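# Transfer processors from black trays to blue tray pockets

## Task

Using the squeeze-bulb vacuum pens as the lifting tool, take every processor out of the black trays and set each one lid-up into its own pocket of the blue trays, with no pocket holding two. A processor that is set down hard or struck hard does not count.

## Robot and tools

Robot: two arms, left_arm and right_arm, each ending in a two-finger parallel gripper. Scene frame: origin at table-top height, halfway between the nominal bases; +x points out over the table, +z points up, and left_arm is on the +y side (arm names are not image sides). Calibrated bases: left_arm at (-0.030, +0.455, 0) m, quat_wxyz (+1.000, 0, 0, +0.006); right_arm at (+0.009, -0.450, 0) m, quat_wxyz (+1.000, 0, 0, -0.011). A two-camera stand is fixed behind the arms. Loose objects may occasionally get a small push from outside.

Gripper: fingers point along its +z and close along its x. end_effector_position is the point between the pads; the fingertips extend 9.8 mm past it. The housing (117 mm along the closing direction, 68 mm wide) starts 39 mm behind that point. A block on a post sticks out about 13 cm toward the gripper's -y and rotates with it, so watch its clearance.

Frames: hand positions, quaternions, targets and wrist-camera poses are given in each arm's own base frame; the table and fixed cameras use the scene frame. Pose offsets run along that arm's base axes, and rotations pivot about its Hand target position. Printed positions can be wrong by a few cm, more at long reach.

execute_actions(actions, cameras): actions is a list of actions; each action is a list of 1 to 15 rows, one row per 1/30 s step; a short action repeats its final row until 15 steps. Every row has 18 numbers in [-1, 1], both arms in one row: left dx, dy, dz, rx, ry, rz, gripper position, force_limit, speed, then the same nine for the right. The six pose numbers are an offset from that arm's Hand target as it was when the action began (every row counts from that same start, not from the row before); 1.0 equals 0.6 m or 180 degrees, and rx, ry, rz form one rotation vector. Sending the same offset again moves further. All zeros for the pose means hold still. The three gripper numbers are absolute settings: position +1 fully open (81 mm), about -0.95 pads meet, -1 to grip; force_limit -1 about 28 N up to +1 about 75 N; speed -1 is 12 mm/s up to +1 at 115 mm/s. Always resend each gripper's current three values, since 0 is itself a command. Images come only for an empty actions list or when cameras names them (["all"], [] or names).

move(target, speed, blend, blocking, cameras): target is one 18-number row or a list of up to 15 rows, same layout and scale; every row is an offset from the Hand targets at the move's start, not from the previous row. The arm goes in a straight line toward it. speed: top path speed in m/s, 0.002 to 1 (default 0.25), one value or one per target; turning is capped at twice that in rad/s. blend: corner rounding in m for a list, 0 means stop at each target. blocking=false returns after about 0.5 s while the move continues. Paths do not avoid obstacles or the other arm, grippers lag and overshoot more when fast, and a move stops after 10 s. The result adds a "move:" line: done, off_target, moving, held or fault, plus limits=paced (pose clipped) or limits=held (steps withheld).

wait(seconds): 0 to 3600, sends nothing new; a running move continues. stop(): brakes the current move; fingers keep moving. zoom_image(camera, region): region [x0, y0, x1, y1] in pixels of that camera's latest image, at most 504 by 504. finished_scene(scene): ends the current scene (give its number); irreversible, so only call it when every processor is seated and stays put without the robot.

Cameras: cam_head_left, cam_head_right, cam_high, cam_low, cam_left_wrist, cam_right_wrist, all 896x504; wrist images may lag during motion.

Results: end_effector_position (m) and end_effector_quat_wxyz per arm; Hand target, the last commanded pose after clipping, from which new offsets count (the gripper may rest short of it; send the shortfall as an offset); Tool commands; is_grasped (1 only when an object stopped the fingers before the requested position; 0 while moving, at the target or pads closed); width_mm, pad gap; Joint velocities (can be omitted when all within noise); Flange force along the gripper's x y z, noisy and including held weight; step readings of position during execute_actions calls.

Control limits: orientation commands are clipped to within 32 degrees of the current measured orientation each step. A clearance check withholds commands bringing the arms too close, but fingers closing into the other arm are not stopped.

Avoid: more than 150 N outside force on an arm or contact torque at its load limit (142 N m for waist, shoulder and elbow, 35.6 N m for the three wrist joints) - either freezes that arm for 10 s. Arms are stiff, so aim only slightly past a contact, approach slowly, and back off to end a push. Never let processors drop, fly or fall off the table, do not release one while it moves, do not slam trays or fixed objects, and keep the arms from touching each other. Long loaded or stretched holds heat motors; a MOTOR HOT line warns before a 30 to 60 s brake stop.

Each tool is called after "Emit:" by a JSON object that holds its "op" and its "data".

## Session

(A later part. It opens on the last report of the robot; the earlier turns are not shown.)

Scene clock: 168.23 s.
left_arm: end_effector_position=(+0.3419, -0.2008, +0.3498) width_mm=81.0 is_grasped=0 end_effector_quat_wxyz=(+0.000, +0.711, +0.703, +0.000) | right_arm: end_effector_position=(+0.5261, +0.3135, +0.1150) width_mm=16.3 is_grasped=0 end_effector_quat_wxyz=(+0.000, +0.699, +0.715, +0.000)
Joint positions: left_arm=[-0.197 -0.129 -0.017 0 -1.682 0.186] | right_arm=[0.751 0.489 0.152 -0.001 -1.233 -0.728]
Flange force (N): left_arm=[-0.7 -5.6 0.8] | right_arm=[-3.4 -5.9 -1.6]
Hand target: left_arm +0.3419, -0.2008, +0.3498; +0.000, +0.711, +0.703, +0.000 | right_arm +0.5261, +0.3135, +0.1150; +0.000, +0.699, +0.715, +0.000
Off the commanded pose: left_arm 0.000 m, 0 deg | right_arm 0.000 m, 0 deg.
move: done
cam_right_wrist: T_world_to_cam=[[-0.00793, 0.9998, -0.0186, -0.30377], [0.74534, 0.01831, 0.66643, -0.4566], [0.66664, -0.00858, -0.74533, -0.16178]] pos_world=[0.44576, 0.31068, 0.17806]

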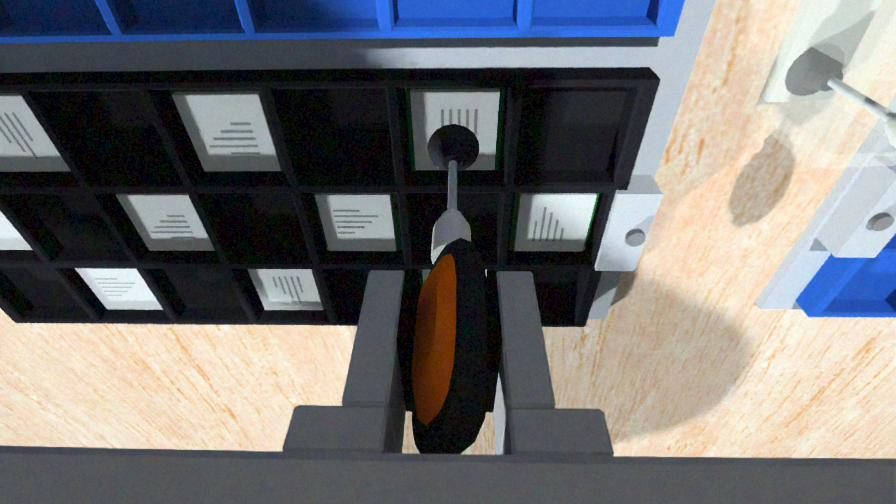

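Emit:
{"op": "move", "data": {"target": [[0,0,0,0,0,0,1,1,1,0,0.001,-0.0133,0,0,0,-0.56,-1,-0.5]], "speed": 0.05, "cameras": ["cam_right_wrist"]}}

Emit:
{"op": "zoom_image", "data": {"camera": "cam_right_wrist", "region": [350, 50, 600, 250]}}

Scene clock: 177.67 s.
left_arm: end_effector_position=(+0.3419, -0.2008, +0.3498) width_mm=81.0 is_grasped=0 end_effector_quat_wxyz=(+0.000, +0.711, +0.703, +0.000) | right_arm: end_effector_position=(+0.5262, +0.3141, +0.1070) width_mm=16.3 is_grasped=0 end_effector_quat_wxyz=(+0.000, +0.699, +0.715, +0.000)
Joint positions: left_arm=[-0.197 -0.129 -0.017 0 -1.682 0.186] | right_arm=[0.752 0.496 0.143 -0.001 -1.217 -0.729]
Flange force (N): left_arm=[-0.9 -5.4 0.9] | right_arm=[-3.3 -5.3 -1.6]
Hand target: left_arm +0.3419, -0.2008, +0.3498; +0.000, +0.711, +0.703, +0.000 | right_arm +0.5261, +0.3141, +0.1070; +0.000, +0.699, +0.715, +0.000
Off the commanded pose: left_arm 0.000 m, 0 deg | right_arm 0.000 m, 0 deg.
move: done
cam_right_wrist: T_world_to_cam=[[-0.008, 0.99979, -0.01881, -0.30444], [0.74524, 0.0185, 0.66653, -0.45146], [0.66674, -0.00868, -0.74524, -0.16776]] pos_world=[0.44586, 0.31128, 0.17016]

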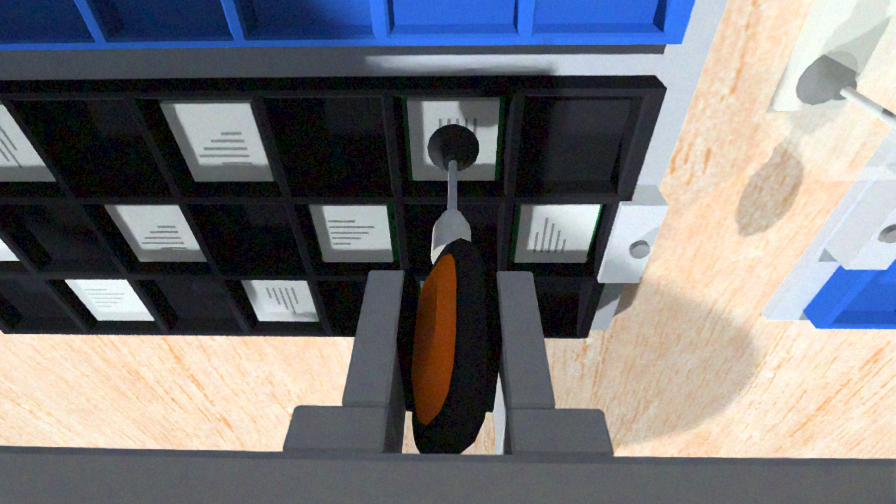

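Scaled by 2.016 from the camera's image (finer frame: 1280x720).

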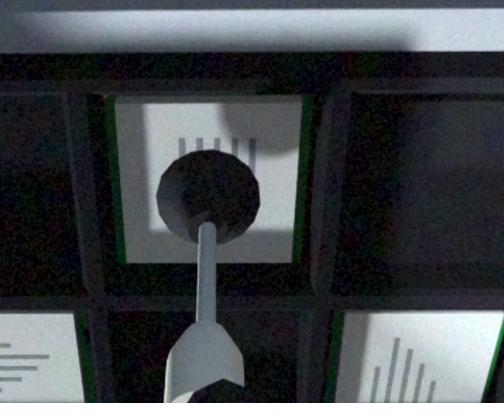

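Emit:
{"op": "move", "data": {"target": [[0,0,0,0,0,0,1,1,1,0,0,0,0,0,0,-1,-1,-0.5],[0,0,0,0,0,0,1,1,1,0,0,-0.0083,0,0,0,-1,-1,-0.5]], "speed": 0.05, "cameras": ["cam_right_wrist"]}}

Emit:
{"op": "zoom_image", "data": {"camera": "cam_right_wrist", "region": [350, 50, 600, 250]}}

Scene clock: 185.23 s.
left_arm: end_effector_position=(+0.3419, -0.2008, +0.3498) width_mm=81.0 is_grasped=0 end_effector_quat_wxyz=(+0.000, +0.711, +0.703, +0.000) | right_arm: end_effector_position=(+0.5261, +0.3141, +0.1020) width_mm=15.4 is_grasped=1 end_effector_quat_wxyz=(+0.000, +0.699, +0.715, +0.000)
Joint positions: left_arm=[-0.197 -0.129 -0.017 0 -1.682 0.186] | right_arm=[0.752 0.501 0.137 -0.001 -1.207 -0.729]
Flange force (N): left_arm=[-1.1 -5.8 1.0] | right_arm=[-3.3 -5.2 -1.6]
Hand target: left_arm +0.3419, -0.2008, +0.3498; +0.000, +0.711, +0.703, +0.000 | right_arm +0.5261, +0.3141, +0.1020; +0.000, +0.699, +0.715, +0.000
Off the commanded pose: left_arm 0.000 m, 0 deg | right_arm 0.000 m, 0 deg.
move: done
cam_right_wrist: T_world_to_cam=[[-0.00801, 0.99979, -0.01881, -0.30454], [0.74529, 0.01851, 0.66648, -0.44814], [0.66669, -0.00868, -0.74529, -0.17145]] pos_world=[0.44586, 0.31128, 0.16516]

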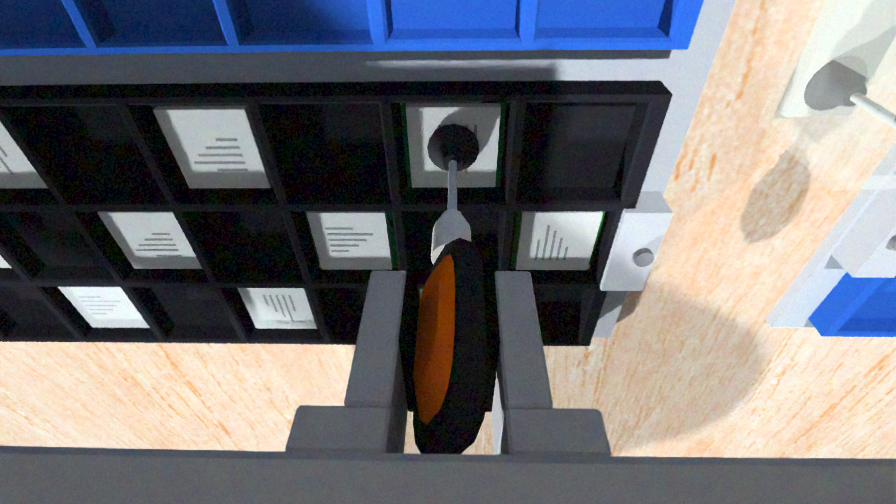

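Scaled by 2.016 from the camera's image (finer frame: 1280x720).

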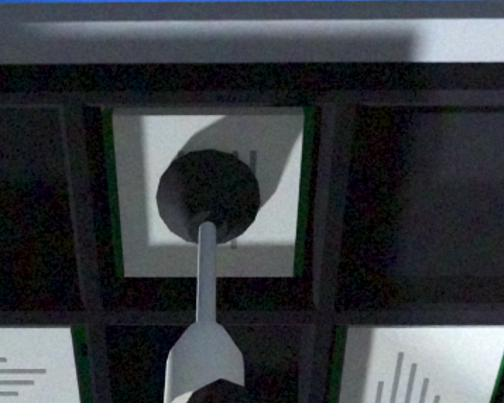

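Emit:
{"op": "move", "data": {"target": [[0,0,0,0,0,0,1,1,1,0,0,0,0,0,0,-0.98,0,-0.5],[0,0,0,0,0,0,1,1,1,0,0,-0.0042,0,0,0,-0.98,0,-0.5]], "speed": 0.03, "cameras": ["cam_right_wrist"]}}

Emit:
{"op": "zoom_image", "data": {"camera": "cam_right_wrist", "region": [350, 50, 600, 250]}}

Scene clock: 191.10 s.
left_arm: end_effector_position=(+0.3419, -0.2008, +0.3498) width_mm=81.0 is_grasped=0 end_effector_quat_wxyz=(+0.000, +0.711, +0.703, +0.000) | right_arm: end_effector_position=(+0.5262, +0.3141, +0.0996) width_mm=13.4 is_grasped=1 end_effector_quat_wxyz=(+0.000, +0.699, +0.715, +0.000)
Joint positions: left_arm=[-0.197 -0.129 -0.017 0 -1.682 0.186] | right_arm=[0.752 0.503 0.134 -0.001 -1.201 -0.729]
Flange force (N): left_arm=[-0.3 -5.8 0.6] | right_arm=[-3.1 -4.8 -18.0]
Hand target: left_arm +0.3419, -0.2008, +0.3498; +0.000, +0.711, +0.703, +0.000 | right_arm +0.5261, +0.3141, +0.0995; +0.000, +0.699, +0.715, +0.000
Off the commanded pose: left_arm 0.000 m, 0 deg | right_arm 0.000 m, 0 deg.
move: done
cam_right_wrist: T_world_to_cam=[[-0.008, 0.99979, -0.01867, -0.30461], [0.74524, 0.01841, 0.66654, -0.44643], [0.66674, -0.00858, -0.74524, -0.17338]] pos_world=[0.44586, 0.31128, 0.16266]

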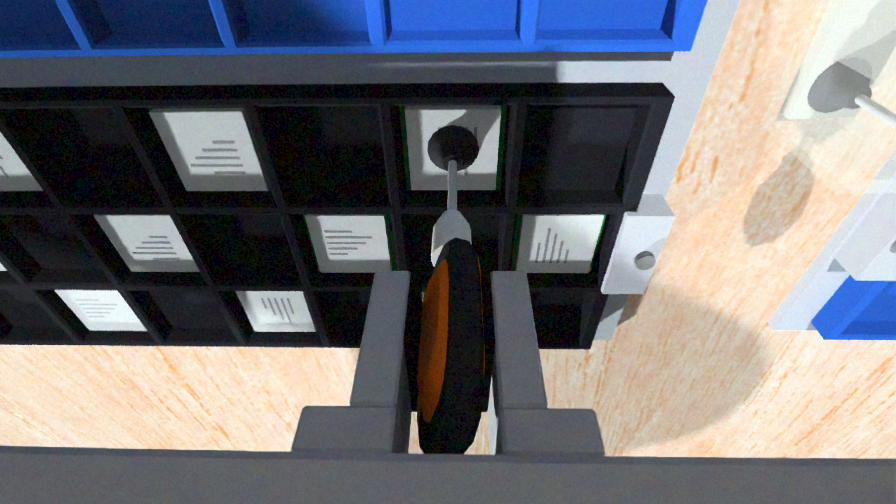

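Scaled by 2.016 from the camera's image (finer frame: 1280x720).

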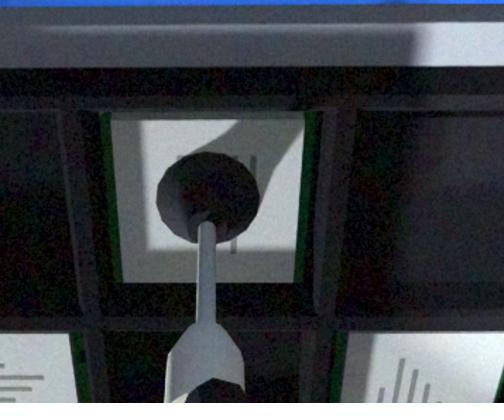

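Emit:
{"op": "move", "data": {"target": [[0,0,0,0,0,0,1,1,1,0,0,0,0,0,0,-0.54,-0.5,-0.7],[0,0,0,0,0,0,1,1,1,0,0,0.0668,0,0,0,-0.54,-0.5,-0.7]], "speed": 0.08, "cameras": ["cam_right_wrist"]}}

Emit:
{"op": "zoom_image", "data": {"camera": "cam_right_wrist", "region": [350, 50, 600, 250]}}

Scene clock: 196.73 s.
left_arm: end_effector_position=(+0.3419, -0.2008, +0.3498) width_mm=81.0 is_grasped=0 end_effector_quat_wxyz=(+0.000, +0.711, +0.703, +0.000) | right_arm: end_effector_position=(+0.5262, +0.3140, +0.1396) width_mm=17.1 is_grasped=0 end_effector_quat_wxyz=(+0.000, +0.699, +0.715, +0.000)
Joint positions: left_arm=[-0.197 -0.129 -0.017 0 -1.682 0.186] | right_arm=[0.752 0.471 0.186 -0.001 -1.285 -0.729]
Flange force (N): left_arm=[-0.3 -5.6 0.9] | right_arm=[-3.3 -5.6 -0.4]
Hand target: left_arm +0.3419, -0.2008, +0.3498; +0.000, +0.711, +0.703, +0.000 | right_arm +0.5261, +0.3141, +0.1396; +0.000, +0.699, +0.715, +0.000
Off the commanded pose: left_arm 0.000 m, 0 deg | right_arm 0.000 m, 0 deg.
move: done
cam_right_wrist: T_world_to_cam=[[-0.00801, 0.99979, -0.01895, -0.3038], [0.74524, 0.01861, 0.66653, -0.47315], [0.66674, -0.00878, -0.74523, -0.14351]] pos_world=[0.44586, 0.31128, 0.20267]

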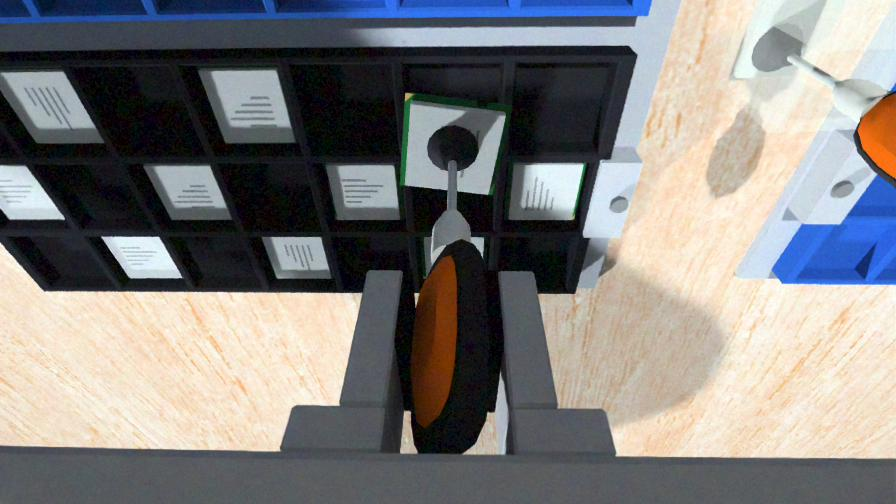

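Scaled by 2.016 from the camera's image (finer frame: 1280x720).

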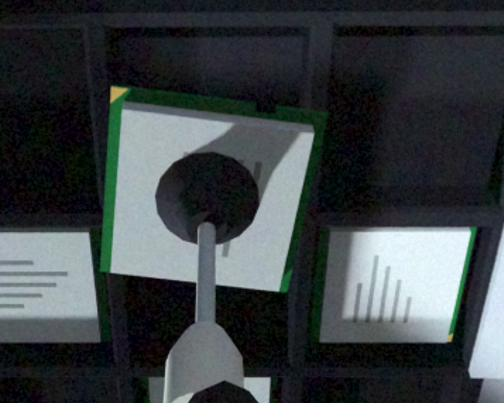

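Emit:
{"op": "move", "data": {"target": [[0,0,0,0,0,0,1,1,1,-0.0925,-0.0018,0,0,0,0.036,-0.54,-0.5,-0.7],[0,0,0,0,0,0,1,1,1,-0.0925,-0.0018,-0.0333,0,0,0.036,-0.54,-0.5,-0.7]], "speed": 0.1, "cameras": ["cam_right_wrist"]}}

Emit:
{"op": "zoom_image", "data": {"camera": "cam_right_wrist", "region": [350, 50, 600, 250]}}

Scene clock: 213.87 s.
left_arm: end_effector_position=(+0.3419, -0.2008, +0.3498) width_mm=81.0 is_grasped=0 end_effector_quat_wxyz=(+0.000, +0.711, +0.703, +0.000) | right_arm: end_effector_position=(+0.4706, +0.3130, +0.1196) width_mm=17.1 is_grasped=0 end_effector_quat_wxyz=(+0.000, +0.658, +0.753, +0.000)
Joint positions: left_arm=[-0.197 -0.129 -0.017 0 -1.682 0.186] | right_arm=[0.819 0.374 -0.001 -0.001 -1.196 -0.683]
Flange force (N): left_arm=[-1.0 -5.7 0.9] | right_arm=[-2.4 -4.9 -0.9]
Hand target: left_arm +0.3419, -0.2008, +0.3498; +0.000, +0.711, +0.703, +0.000 | right_arm +0.4706, +0.3130, +0.1196; +0.000, +0.658, +0.753, +0.000
Off the commanded pose: left_arm 0.000 m, 0 deg | right_arm 0.000 m, 0 deg.
move: done
cam_right_wrist: T_world_to_cam=[[-0.12083, 0.9925, -0.01877, -0.2482], [0.73843, 0.1025, 0.6665, -0.44154], [0.66342, 0.06667, -0.74527, -0.14338]] pos_world=[0.39117, 0.30116, 0.18276]

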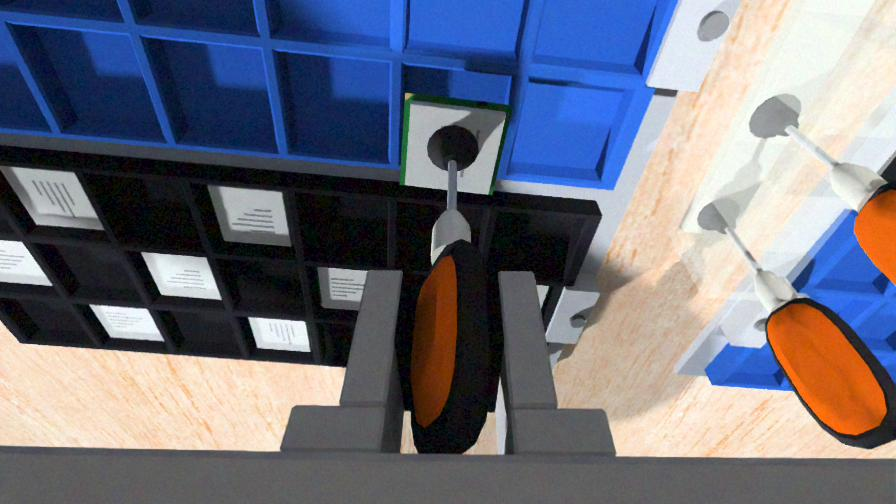

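Scaled by 2.016 from the camera's image (finer frame: 1280x720).

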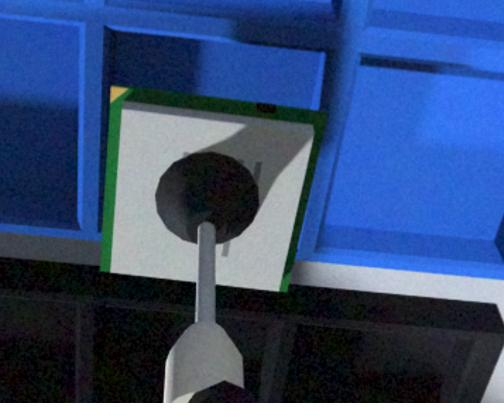

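Emit:
{"op": "move", "data": {"target": [[0,0,0,0,0,0,1,1,1,0,0,-0.0175,0,0,0,-0.54,-0.5,-0.7]], "speed": 0.06, "cameras": ["cam_right_wrist"]}}

Emit:
{"op": "zoom_image", "data": {"camera": "cam_right_wrist", "region": [350, 50, 600, 250]}}

Scene clock: 223.10 s.
left_arm: end_effector_position=(+0.3419, -0.2008, +0.3498) width_mm=81.0 is_grasped=0 end_effector_quat_wxyz=(+0.000, +0.711, +0.703, +0.000) | right_arm: end_effector_position=(+0.4706, +0.3130, +0.1091) width_mm=17.1 is_grasped=0 end_effector_quat_wxyz=(+0.000, +0.658, +0.753, +0.000)
Joint positions: left_arm=[-0.197 -0.129 -0.017 0 -1.682 0.186] | right_arm=[0.819 0.384 -0.014 -0.001 -1.173 -0.683]
Flange force (N): left_arm=[-0.4 -6.9 1.7] | right_arm=[-2.7 -3.8 -1.3]
Hand target: left_arm +0.3419, -0.2008, +0.3498; +0.000, +0.711, +0.703, +0.000 | right_arm +0.4706, +0.3130, +0.1091; +0.000, +0.658, +0.753, +0.000
Off the commanded pose: left_arm 0.000 m, 0 deg | right_arm 0.000 m, 0 deg.
move: done
cam_right_wrist: T_world_to_cam=[[-0.12083, 0.9925, -0.01877, -0.2484], [0.73843, 0.1025, 0.6665, -0.43454], [0.66342, 0.06667, -0.74527, -0.15121]] pos_world=[0.39117, 0.30116, 0.17226]

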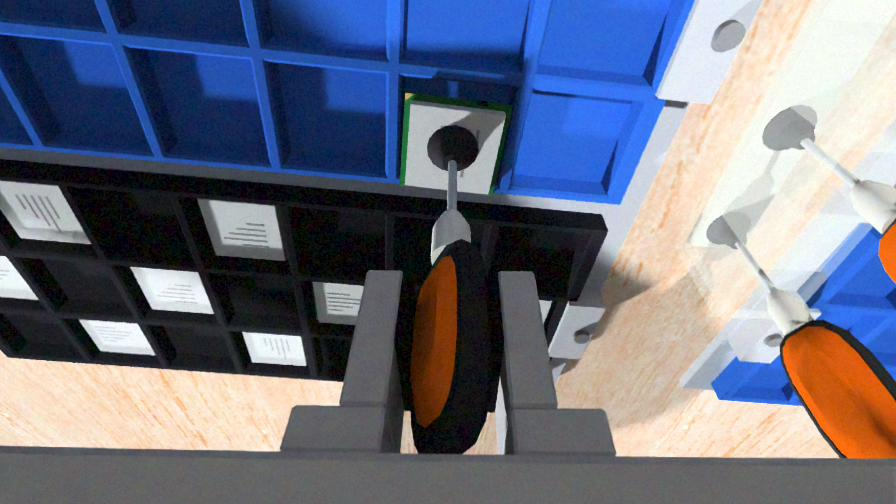

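Scaled by 2.016 from the camera's image (finer frame: 1280x720).

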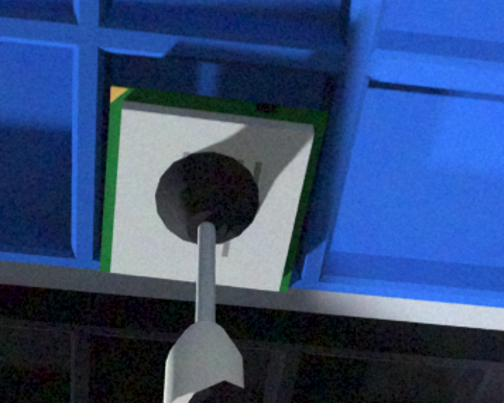

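Emit:
{"op": "move", "data": {"target": [[0,0,0,0,0,0,1,1,1,-0.0008,0.0018,-0.0083,0,0,0,-0.54,-0.5,-0.7]], "speed": 0.04, "cameras": ["cam_right_wrist"]}}

Emit:
{"op": "zoom_image", "data": {"camera": "cam_right_wrist", "region": [350, 50, 600, 250]}}

Scene clock: 232.93 s.
left_arm: end_effector_position=(+0.3419, -0.2008, +0.3498) width_mm=81.0 is_grasped=0 end_effector_quat_wxyz=(+0.000, +0.711, +0.703, +0.000) | right_arm: end_effector_position=(+0.4702, +0.3141, +0.1041) width_mm=17.1 is_grasped=0 end_effector_quat_wxyz=(+0.000, +0.658, +0.753, +0.000)
Joint positions: left_arm=[-0.197 -0.129 -0.017 0 -1.682 0.186] | right_arm=[0.821 0.389 -0.019 -0.001 -1.162 -0.685]
Flange force (N): left_arm=[-0.4 -5.5 1.2] | right_arm=[-1.7 -5.1 -11.7]
Hand target: left_arm +0.3419, -0.2008, +0.3498; +0.000, +0.711, +0.703, +0.000 | right_arm +0.4702, +0.3141, +0.1041; +0.000, +0.658, +0.753, +0.000
Off the commanded pose: left_arm 0.000 m, 0 deg | right_arm 0.000 m, 0 deg.
move: done
cam_right_wrist: T_world_to_cam=[[-0.12075, 0.99251, -0.01871, -0.24969], [0.73844, 0.1024, 0.6665, -0.43092], [0.66342, 0.06667, -0.74527, -0.15468]] pos_world=[0.39067, 0.30226, 0.16726]

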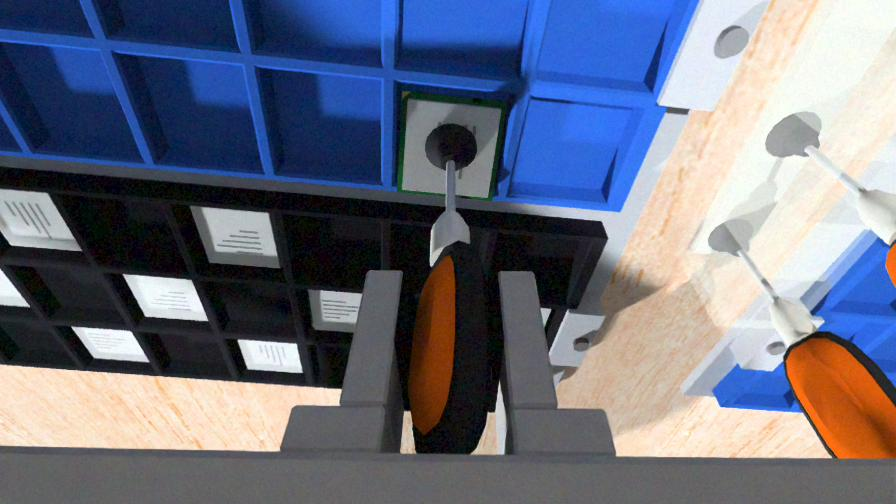

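Scaled by 2.016 from the camera's image (finer frame: 1280x720).

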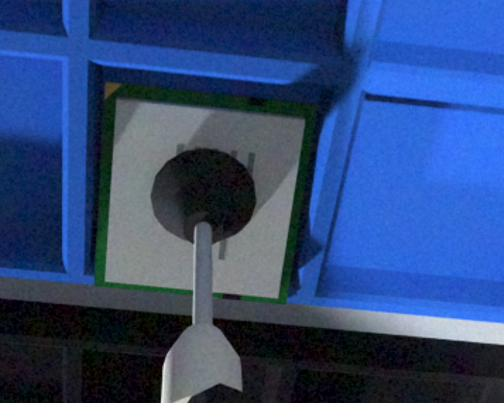

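Emit:
{"op": "move", "data": {"target": [[0,0,0,0,0,0,1,1,1,0,0,0.005,0,0,0,-0.54,-0.5,-0.7],[0,0,0,0,0,0,1,1,1,-0.003,0.0008,0.005,0,0,0,-0.54,-0.5,-0.7]], "speed": 0.04, "cameras": ["cam_right_wrist"]}}

Emit:
{"op": "zoom_image", "data": {"camera": "cam_right_wrist", "region": [350, 50, 600, 250]}}

Scene clock: 238.53 s.
left_arm: end_effector_position=(+0.3419, -0.2008, +0.3498) width_mm=81.0 is_grasped=0 end_effector_quat_wxyz=(+0.000, +0.711, +0.703, +0.000) | right_arm: end_effector_position=(+0.4684, +0.3146, +0.1071) width_mm=17.1 is_grasped=0 end_effector_quat_wxyz=(+0.000, +0.658, +0.753, +0.000)
Joint positions: left_arm=[-0.197 -0.129 -0.017 0 -1.682 0.186] | right_arm=[0.824 0.383 -0.019 -0.001 -1.168 -0.688]
Flange force (N): left_arm=[-0.3 -5.6 0.8] | right_arm=[-2.4 -3.9 -1.4]
Hand target: left_arm +0.3419, -0.2008, +0.3498; +0.000, +0.711, +0.703, +0.000 | right_arm +0.4684, +0.3146, +0.1071; +0.000, +0.658, +0.753, +0.000
Off the commanded pose: left_arm 0.000 m, 0 deg | right_arm 0.000 m, 0 deg.
move: done
cam_right_wrist: T_world_to_cam=[[-0.12075, 0.99251, -0.01871, -0.25024], [0.73844, 0.1024, 0.6665, -0.43163], [0.66342, 0.06667, -0.74527, -0.15127]] pos_world=[0.38888, 0.30266, 0.17026]

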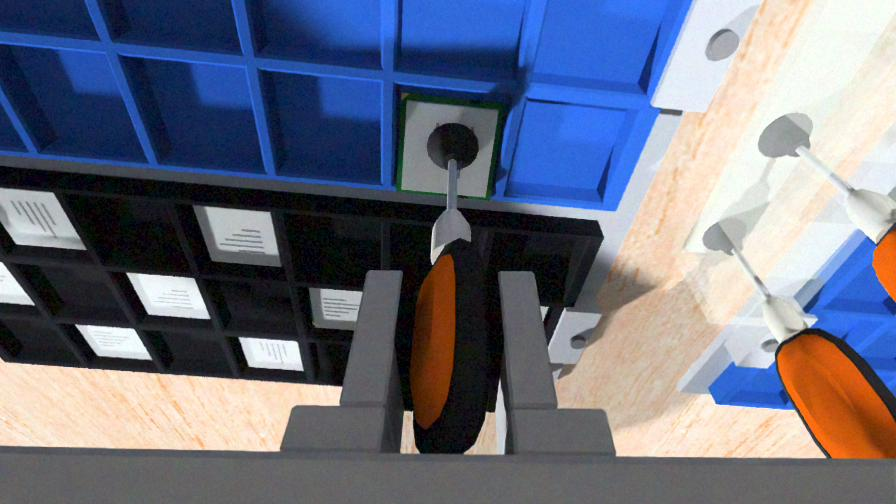

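Scaled by 2.016 from the camera's image (finer frame: 1280x720).

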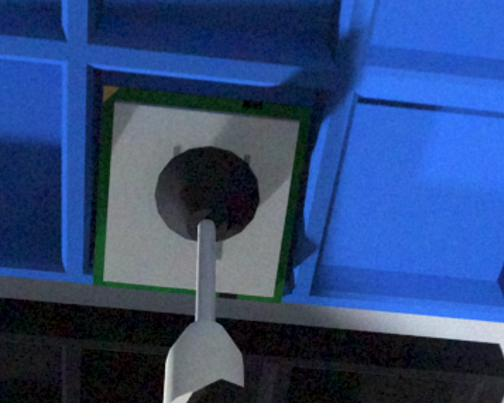

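Emit:
{"op": "move", "data": {"target": [[0,0,0,0,0,0,1,1,1,0,0.0033,0,0,0,0.008,-0.54,-0.5,-0.7],[0,0,0,0,0,0,1,1,1,0,0.0033,-0.0075,0,0,0.008,-0.54,-0.5,-0.7]], "speed": 0.04, "cameras": ["cam_right_wrist"]}}

Emit:
{"op": "zoom_image", "data": {"camera": "cam_right_wrist", "region": [350, 50, 600, 250]}}

Scene clock: 252.83 s.
left_arm: end_effector_position=(+0.3419, -0.2008, +0.3498) width_mm=81.0 is_grasped=0 end_effector_quat_wxyz=(+0.000, +0.711, +0.703, +0.000) | right_arm: end_effector_position=(+0.4684, +0.3165, +0.1027) width_mm=17.1 is_grasped=0 end_effector_quat_wxyz=(+0.000, +0.648, +0.761, +0.000)
Joint positions: left_arm=[-0.197 -0.129 -0.017 0 -1.682 0.186] | right_arm=[0.826 0.39 -0.021 -0.001 -1.159 -0.665]
Flange force (N): left_arm=[-0.9 -6.4 0.8] | right_arm=[-2.1 -5.3 -14.1]
Hand target: left_arm +0.3419, -0.2008, +0.3498; +0.000, +0.711, +0.703, +0.000 | right_arm +0.4684, +0.3165, +0.1026; +0.000, +0.648, +0.761, +0.000
Off the commanded pose: left_arm 0.000 m, 0 deg | right_arm 0.000 m, 0 deg.
move: done
cam_right_wrist: T_world_to_cam=[[-0.1457, 0.98915, -0.01878, -0.23961], [0.73558, 0.12101, 0.66654, -0.43342], [0.66158, 0.0833, -0.74523, -0.15918]] pos_world=[0.38922, 0.30272, 0.16576]

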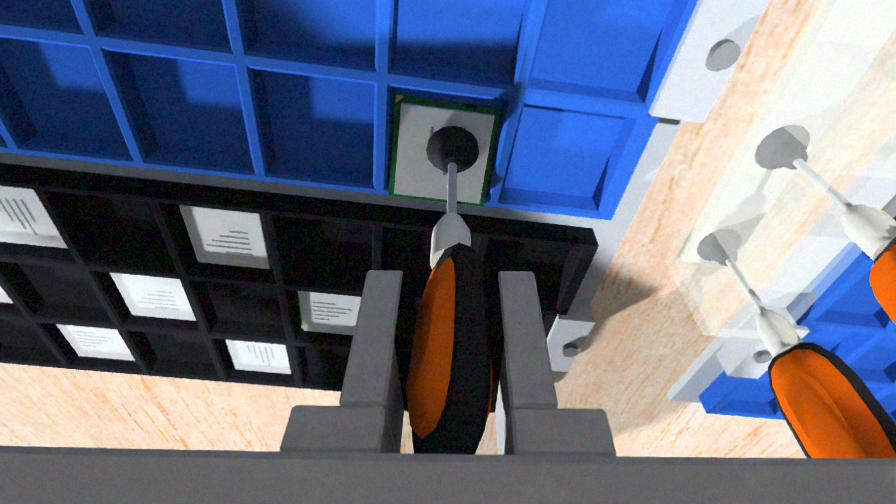

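Scaled by 2.016 from the camera's image (finer frame: 1280x720).

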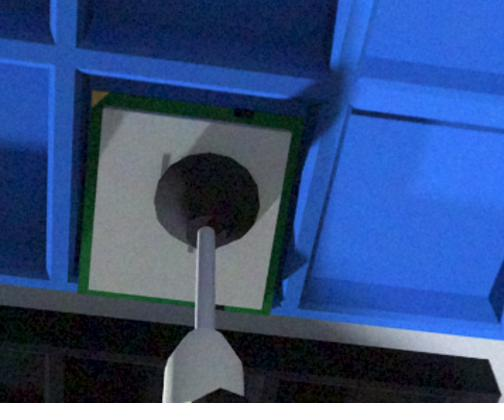

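Emit:
{"op": "move", "data": {"target": [[0,0,0,0,0,0,1,1,1,0,0,0.0075,0,0,0,-0.54,-0.5,-0.7],[0,0,0,0,0,0,1,1,1,-0.0042,0.0025,0.0075,0,0,0,-0.54,-0.5,-0.7]], "speed": 0.04, "cameras": ["cam_right_wrist"]}}

Emit:
{"op": "zoom_image", "data": {"camera": "cam_right_wrist", "region": [350, 50, 600, 250]}}

Scene clock: 266.80 s.
left_arm: end_effector_position=(+0.3419, -0.2008, +0.3498) width_mm=81.0 is_grasped=0 end_effector_quat_wxyz=(+0.000, +0.711, +0.703, +0.000) | right_arm: end_effector_position=(+0.4658, +0.3180, +0.1071) width_mm=17.1 is_grasped=0 end_effector_quat_wxyz=(+0.000, +0.648, +0.761, +0.000)
Joint positions: left_arm=[-0.197 -0.129 -0.017 0 -1.682 0.186] | right_arm=[0.831 0.383 -0.02 -0.001 -1.168 -0.67]
Flange force (N): left_arm=[-0.2 -6.4 1.4] | right_arm=[-2.1 -4.2 -1.5]
Hand target: left_arm +0.3419, -0.2008, +0.3498; +0.000, +0.711, +0.703, +0.000 | right_arm +0.4658, +0.3180, +0.1071; +0.000, +0.648, +0.761, +0.000
Off the commanded pose: left_arm 0.000 m, 0 deg | right_arm 0.000 m, 0 deg.
move: done
cam_right_wrist: T_world_to_cam=[[-0.14563, 0.98916, -0.0187, -0.24142], [0.73569, 0.12091, 0.66643, -0.43476], [0.66147, 0.0833, -0.74533, -0.15424]] pos_world=[0.38672, 0.30422, 0.17026]

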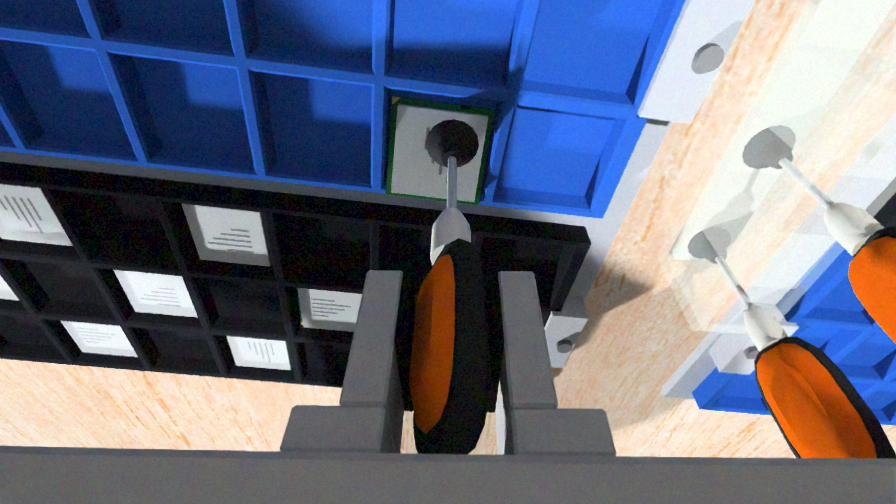

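Scaled by 2.016 from the camera's image (finer frame: 1280x720).

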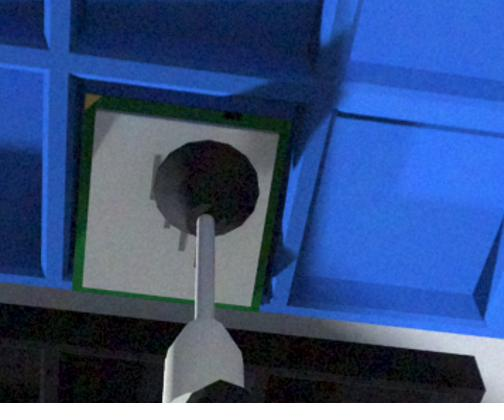

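Emit:
{"op": "move", "data": {"target": [[0,0,0,0,0,0,1,1,1,0,0,0.05,0,0,0,-0.54,-0.5,-0.7]], "speed": 0.06, "cameras": ["cam_right_wrist"]}}

Emit:
{"op": "zoom_image", "data": {"camera": "cam_right_wrist", "region": [350, 50, 600, 250]}}

Scene clock: 274.80 s.
left_arm: end_effector_position=(+0.3419, -0.2008, +0.3498) width_mm=81.0 is_grasped=0 end_effector_quat_wxyz=(+0.000, +0.711, +0.703, +0.000) | right_arm: end_effector_position=(+0.4659, +0.3180, +0.1371) width_mm=17.1 is_grasped=0 end_effector_quat_wxyz=(+0.000, +0.648, +0.761, +0.000)
Joint positions: left_arm=[-0.197 -0.129 -0.017 0 -1.682 0.186] | right_arm=[0.831 0.356 0.019 -0.001 -1.233 -0.671]
Flange force (N): left_arm=[1.2 -6.2 1.7] | right_arm=[-2.5 -4.8 -0.9]
Hand target: left_arm +0.3419, -0.2008, +0.3498; +0.000, +0.711, +0.703, +0.000 | right_arm +0.4658, +0.3180, +0.1371; +0.000, +0.648, +0.761, +0.000
Off the commanded pose: left_arm 0.000 m, 0 deg | right_arm 0.000 m, 0 deg.
move: done
cam_right_wrist: T_world_to_cam=[[-0.14569, 0.98915, -0.01891, -0.24079], [0.73558, 0.12109, 0.66653, -0.45471], [0.66159, 0.0832, -0.74524, -0.13199]] pos_world=[0.38672, 0.30422, 0.20017]

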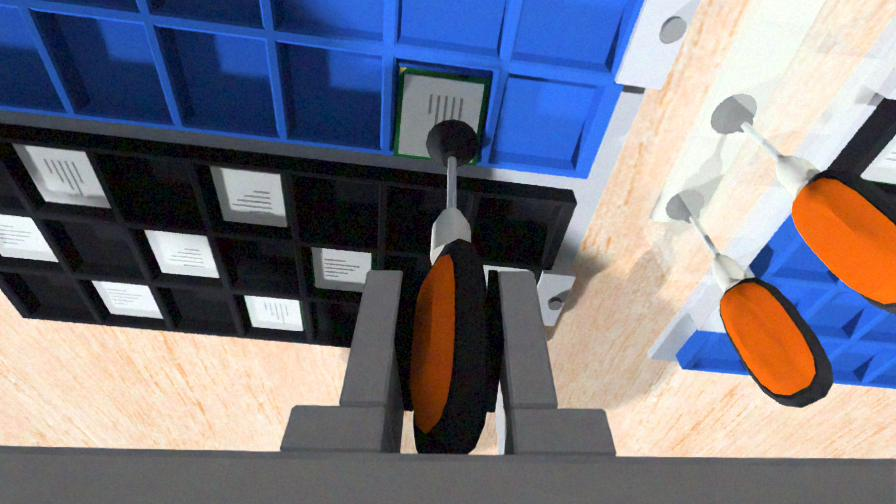

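Scaled by 2.016 from the camera's image (finer frame: 1280x720).

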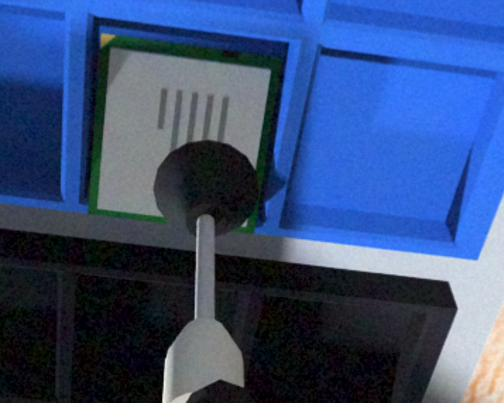

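Emit:
{"op": "move", "data": {"target": [[0,0,0,0,0,0,1,1,1,-0.08,0,0.05,0,0,-0.044,-0.54,-0.5,-0.7]], "speed": 0.15, "cameras": ["cam_right_wrist","cam_high"]}}

Emit:
{"op": "zoom_image", "data": {"camera": "cam_right_wrist", "region": [350, 80, 600, 280]}}

Emit:
{"op": "zoom_image", "data": {"camera": "cam_high", "region": [250, 200, 430, 350]}}

Scene clock: 281.43 s.
left_arm: end_effector_position=(+0.3419, -0.2008, +0.3498) width_mm=81.0 is_grasped=0 end_effector_quat_wxyz=(+0.000, +0.711, +0.703, +0.000) | right_arm: end_effector_position=(+0.4178, +0.3180, +0.1671) width_mm=17.1 is_grasped=0 end_effector_quat_wxyz=(+0.000, +0.699, +0.715, +0.000)
Joint positions: left_arm=[-0.197 -0.129 -0.017 0 -1.682 0.186] | right_arm=[0.9 0.24 -0.058 -0.001 -1.272 -0.878]
Flange force (N): left_arm=[-0.4 -5.5 1.2] | right_arm=[-2.6 -3.7 -0.4]
Hand target: left_arm +0.3419, -0.2008, +0.3498; +0.000, +0.711, +0.703, +0.000 | right_arm +0.4178, +0.3180, +0.1671; +0.000, +0.699, +0.715, +0.000
Off the commanded pose: left_arm 0.000 m, 0 deg | right_arm 0.000 m, 0 deg.
move: done
cam_right_wrist: T_world_to_cam=[[-0.00801, 0.99979, -0.01881, -0.30808], [0.74534, 0.01851, 0.66643, -0.41082], [0.66664, -0.00868, -0.74533, -0.05075]] pos_world=[0.33756, 0.31518, 0.23016]
Images, in order (width x height): cam_high 896x504, cam_right_wrist 896x504.

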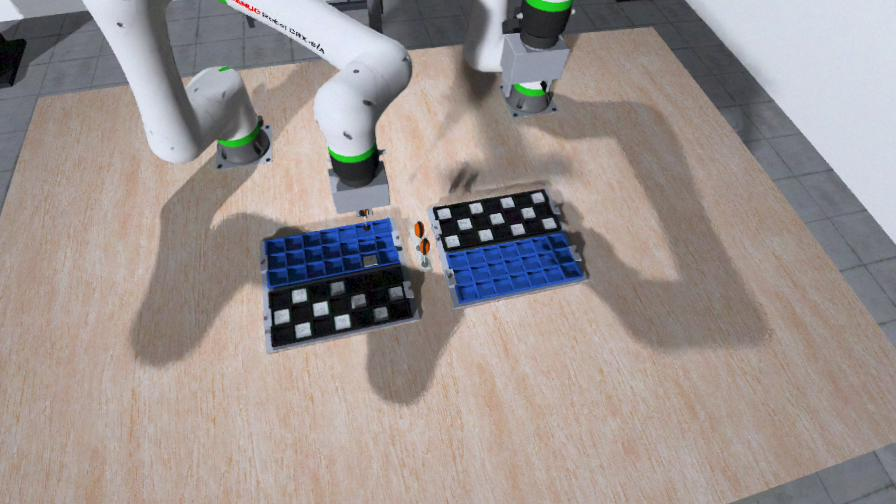

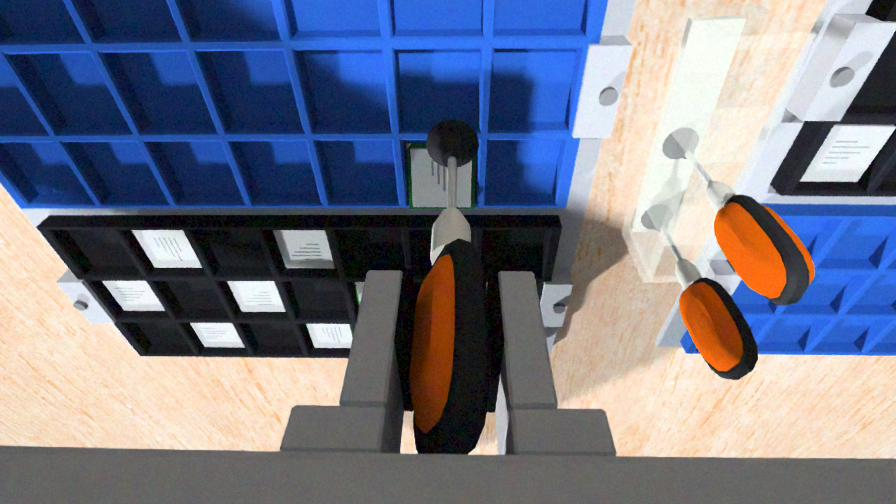

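Scaled by 2.016 from the camera's image (finer frame: 1280x720).

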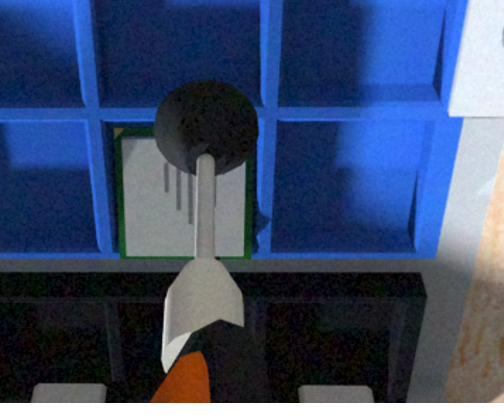

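Scaled by 2.800 from the camera's image (finer frame: 1280x720).

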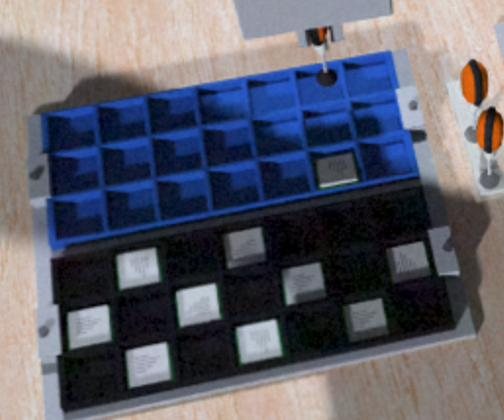

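Emit:
{"op": "move", "data": {"target": [[0,0,0,0,0,0,1,1,1,0.088,-0.0098,-0.0833,0,0,0,-0.98,0.3,-0.5]], "speed": 0.12, "cameras": ["cam_right_wrist"]}}

Emit:
{"op": "zoom_image", "data": {"camera": "cam_right_wrist", "region": [350, 50, 600, 250]}}

Scene clock: 304.77 s.
left_arm: end_effector_position=(+0.3419, -0.2008, +0.3498) width_mm=81.0 is_grasped=0 end_effector_quat_wxyz=(+0.000, +0.711, +0.703, +0.000) | right_arm: end_effector_position=(+0.4707, +0.3121, +0.1172) width_mm=12.9 is_grasped=1 end_effector_quat_wxyz=(+0.000, +0.699, +0.715, +0.000)
Joint positions: left_arm=[-0.197 -0.129 -0.017 0 -1.682 0.186] | right_arm=[0.818 0.375 -0.005 0 -1.19 -0.795]
Flange force (N): left_arm=[-1.1 -5.1 -0.3] | right_arm=[-3.1 -4.3 -0.9]
Hand target: left_arm +0.3419, -0.2008, +0.3498; +0.000, +0.711, +0.703, +0.000 | right_arm +0.4706, +0.3122, +0.1171; +0.000, +0.699, +0.715, +0.000
Off the commanded pose: left_arm 0.000 m, 0 deg | right_arm 0.000 m, 0 deg.
move: done
cam_right_wrist: T_world_to_cam=[[-0.00815, 0.99979, -0.01894, -0.30262], [0.74515, 0.01871, 0.66664, -0.41683], [0.66685, -0.00868, -0.74514, -0.1233]] pos_world=[0.39036, 0.30928, 0.18027]

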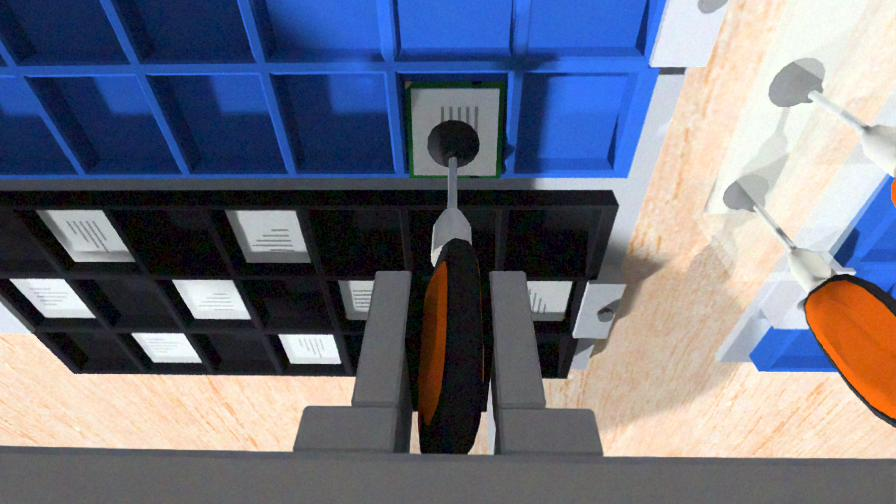

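Scaled by 2.016 from the camera's image (finer frame: 1280x720).

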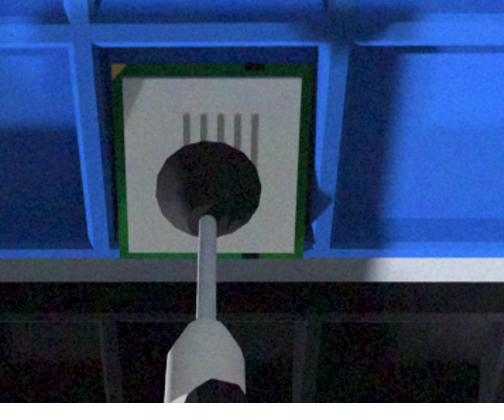

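Emit:
{"op": "move", "data": {"target": [[0,0,0,0,0,0,1,1,1,0.0025,0.0008,-0.021,0,0,0,-0.98,0.3,-0.5]], "speed": 0.06, "cameras": ["cam_right_wrist"]}}

Emit:
{"op": "zoom_image", "data": {"camera": "cam_right_wrist", "region": [350, 50, 600, 250]}}

Scene clock: 315.47 s.
left_arm: end_effector_position=(+0.3419, -0.2008, +0.3498) width_mm=81.0 is_grasped=0 end_effector_quat_wxyz=(+0.000, +0.711, +0.703, +0.000) | right_arm: end_effector_position=(+0.4721, +0.3127, +0.1046) width_mm=12.9 is_grasped=1 end_effector_quat_wxyz=(+0.000, +0.699, +0.715, +0.000)
Joint positions: left_arm=[-0.197 -0.129 -0.017 0 -1.682 0.186] | right_arm=[0.816 0.39 -0.016 -0.001 -1.164 -0.794]
Flange force (N): left_arm=[-1.6 -5.3 0.8] | right_arm=[-2.4 -4.5 -11.7]
Hand target: left_arm +0.3419, -0.2008, +0.3498; +0.000, +0.711, +0.703, +0.000 | right_arm +0.4721, +0.3126, +0.1045; +0.000, +0.699, +0.715, +0.000
Off the commanded pose: left_arm 0.000 m, 0 deg | right_arm 0.000 m, 0 deg.
move: done
cam_right_wrist: T_world_to_cam=[[-0.008, 0.99979, -0.01867, -0.30355], [0.74529, 0.0184, 0.66648, -0.40942], [0.66669, -0.00858, -0.74529, -0.13357]] pos_world=[0.39176, 0.30988, 0.16766]

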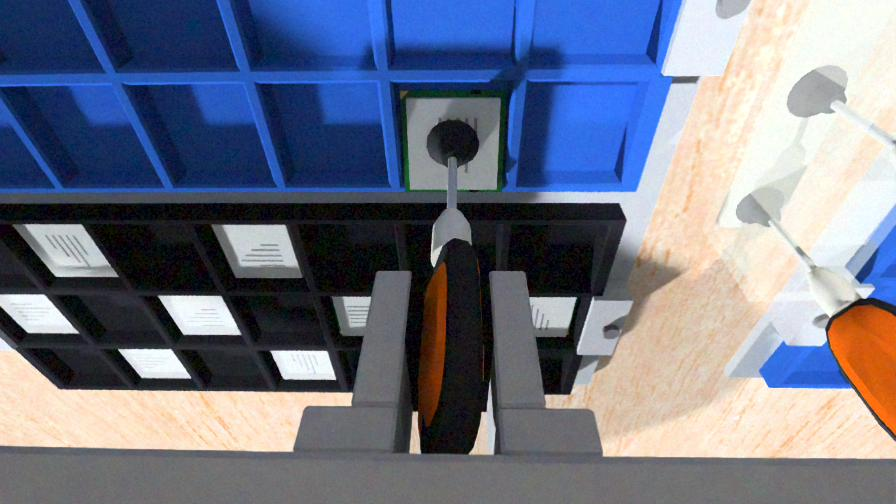

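Scaled by 2.016 from the camera's image (finer frame: 1280x720).

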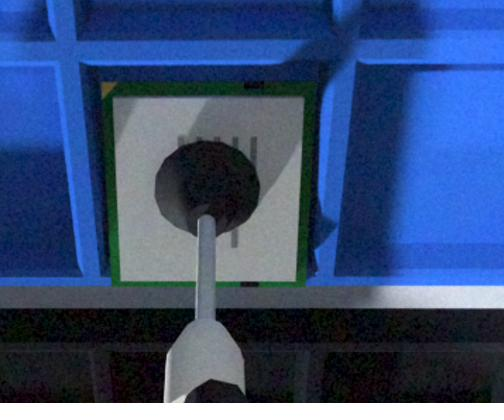

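Emit:
{"op": "move", "data": {"target": [[0,0,0,0,0,0,1,1,1,0,0,0,0,0,0,-0.57,-0.5,-0.5],[0,0,0,0,0,0,1,1,1,0,0,0.0167,0,0,0,-0.57,-0.5,-0.5],[0,0,0,0,0,0,1,1,1,-0.0043,0.0012,0.0167,0,0,0,-0.57,-0.5,-0.5]], "speed": 0.06, "cameras": ["cam_right_wrist"]}}

Emit:
{"op": "zoom_image", "data": {"camera": "cam_right_wrist", "region": [350, 50, 600, 250]}}

Scene clock: 329.47 s.
left_arm: end_effector_position=(+0.3419, -0.2008, +0.3498) width_mm=81.0 is_grasped=0 end_effector_quat_wxyz=(+0.000, +0.711, +0.703, +0.000) | right_arm: end_effector_position=(+0.4696, +0.3133, +0.1146) width_mm=15.8 is_grasped=0 end_effector_quat_wxyz=(+0.000, +0.699, +0.715, +0.000)
Joint positions: left_arm=[-0.197 -0.129 -0.017 0 -1.682 0.186] | right_arm=[0.82 0.377 -0.009 -0.001 -1.184 -0.798]
Flange force (N): left_arm=[-1.5 -5.4 0.8] | right_arm=[-3.4 -4.6 -1.1]
Hand target: left_arm +0.3419, -0.2008, +0.3498; +0.000, +0.711, +0.703, +0.000 | right_arm +0.4696, +0.3134, +0.1145; +0.000, +0.699, +0.715, +0.000
Off the commanded pose: left_arm 0.000 m, 0 deg | right_arm 0.000 m, 0 deg.
move: done
cam_right_wrist: T_world_to_cam=[[-0.008, 0.99979, -0.01881, -0.30406], [0.74529, 0.0185, 0.66648, -0.41427], [0.66669, -0.00868, -0.74529, -0.12441]] pos_world=[0.38926, 0.31058, 0.17766]

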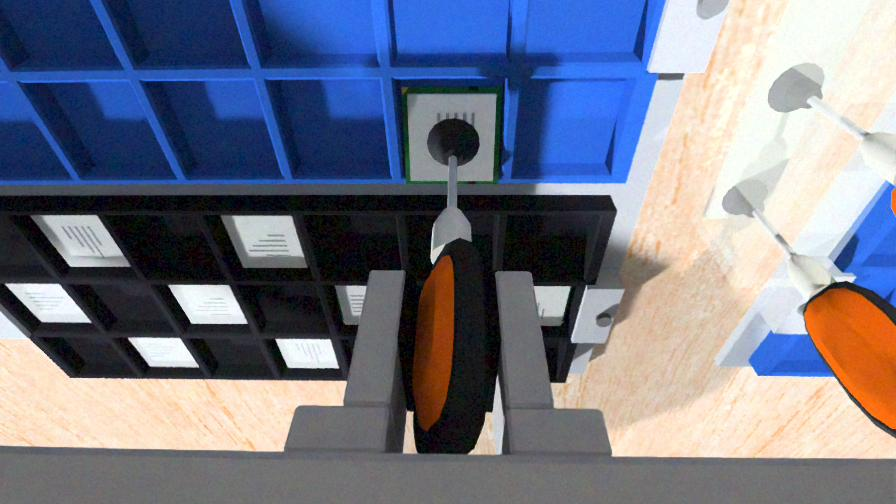

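Scaled by 2.016 from the camera's image (finer frame: 1280x720).

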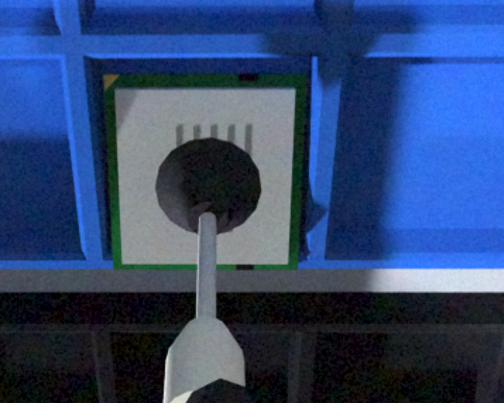

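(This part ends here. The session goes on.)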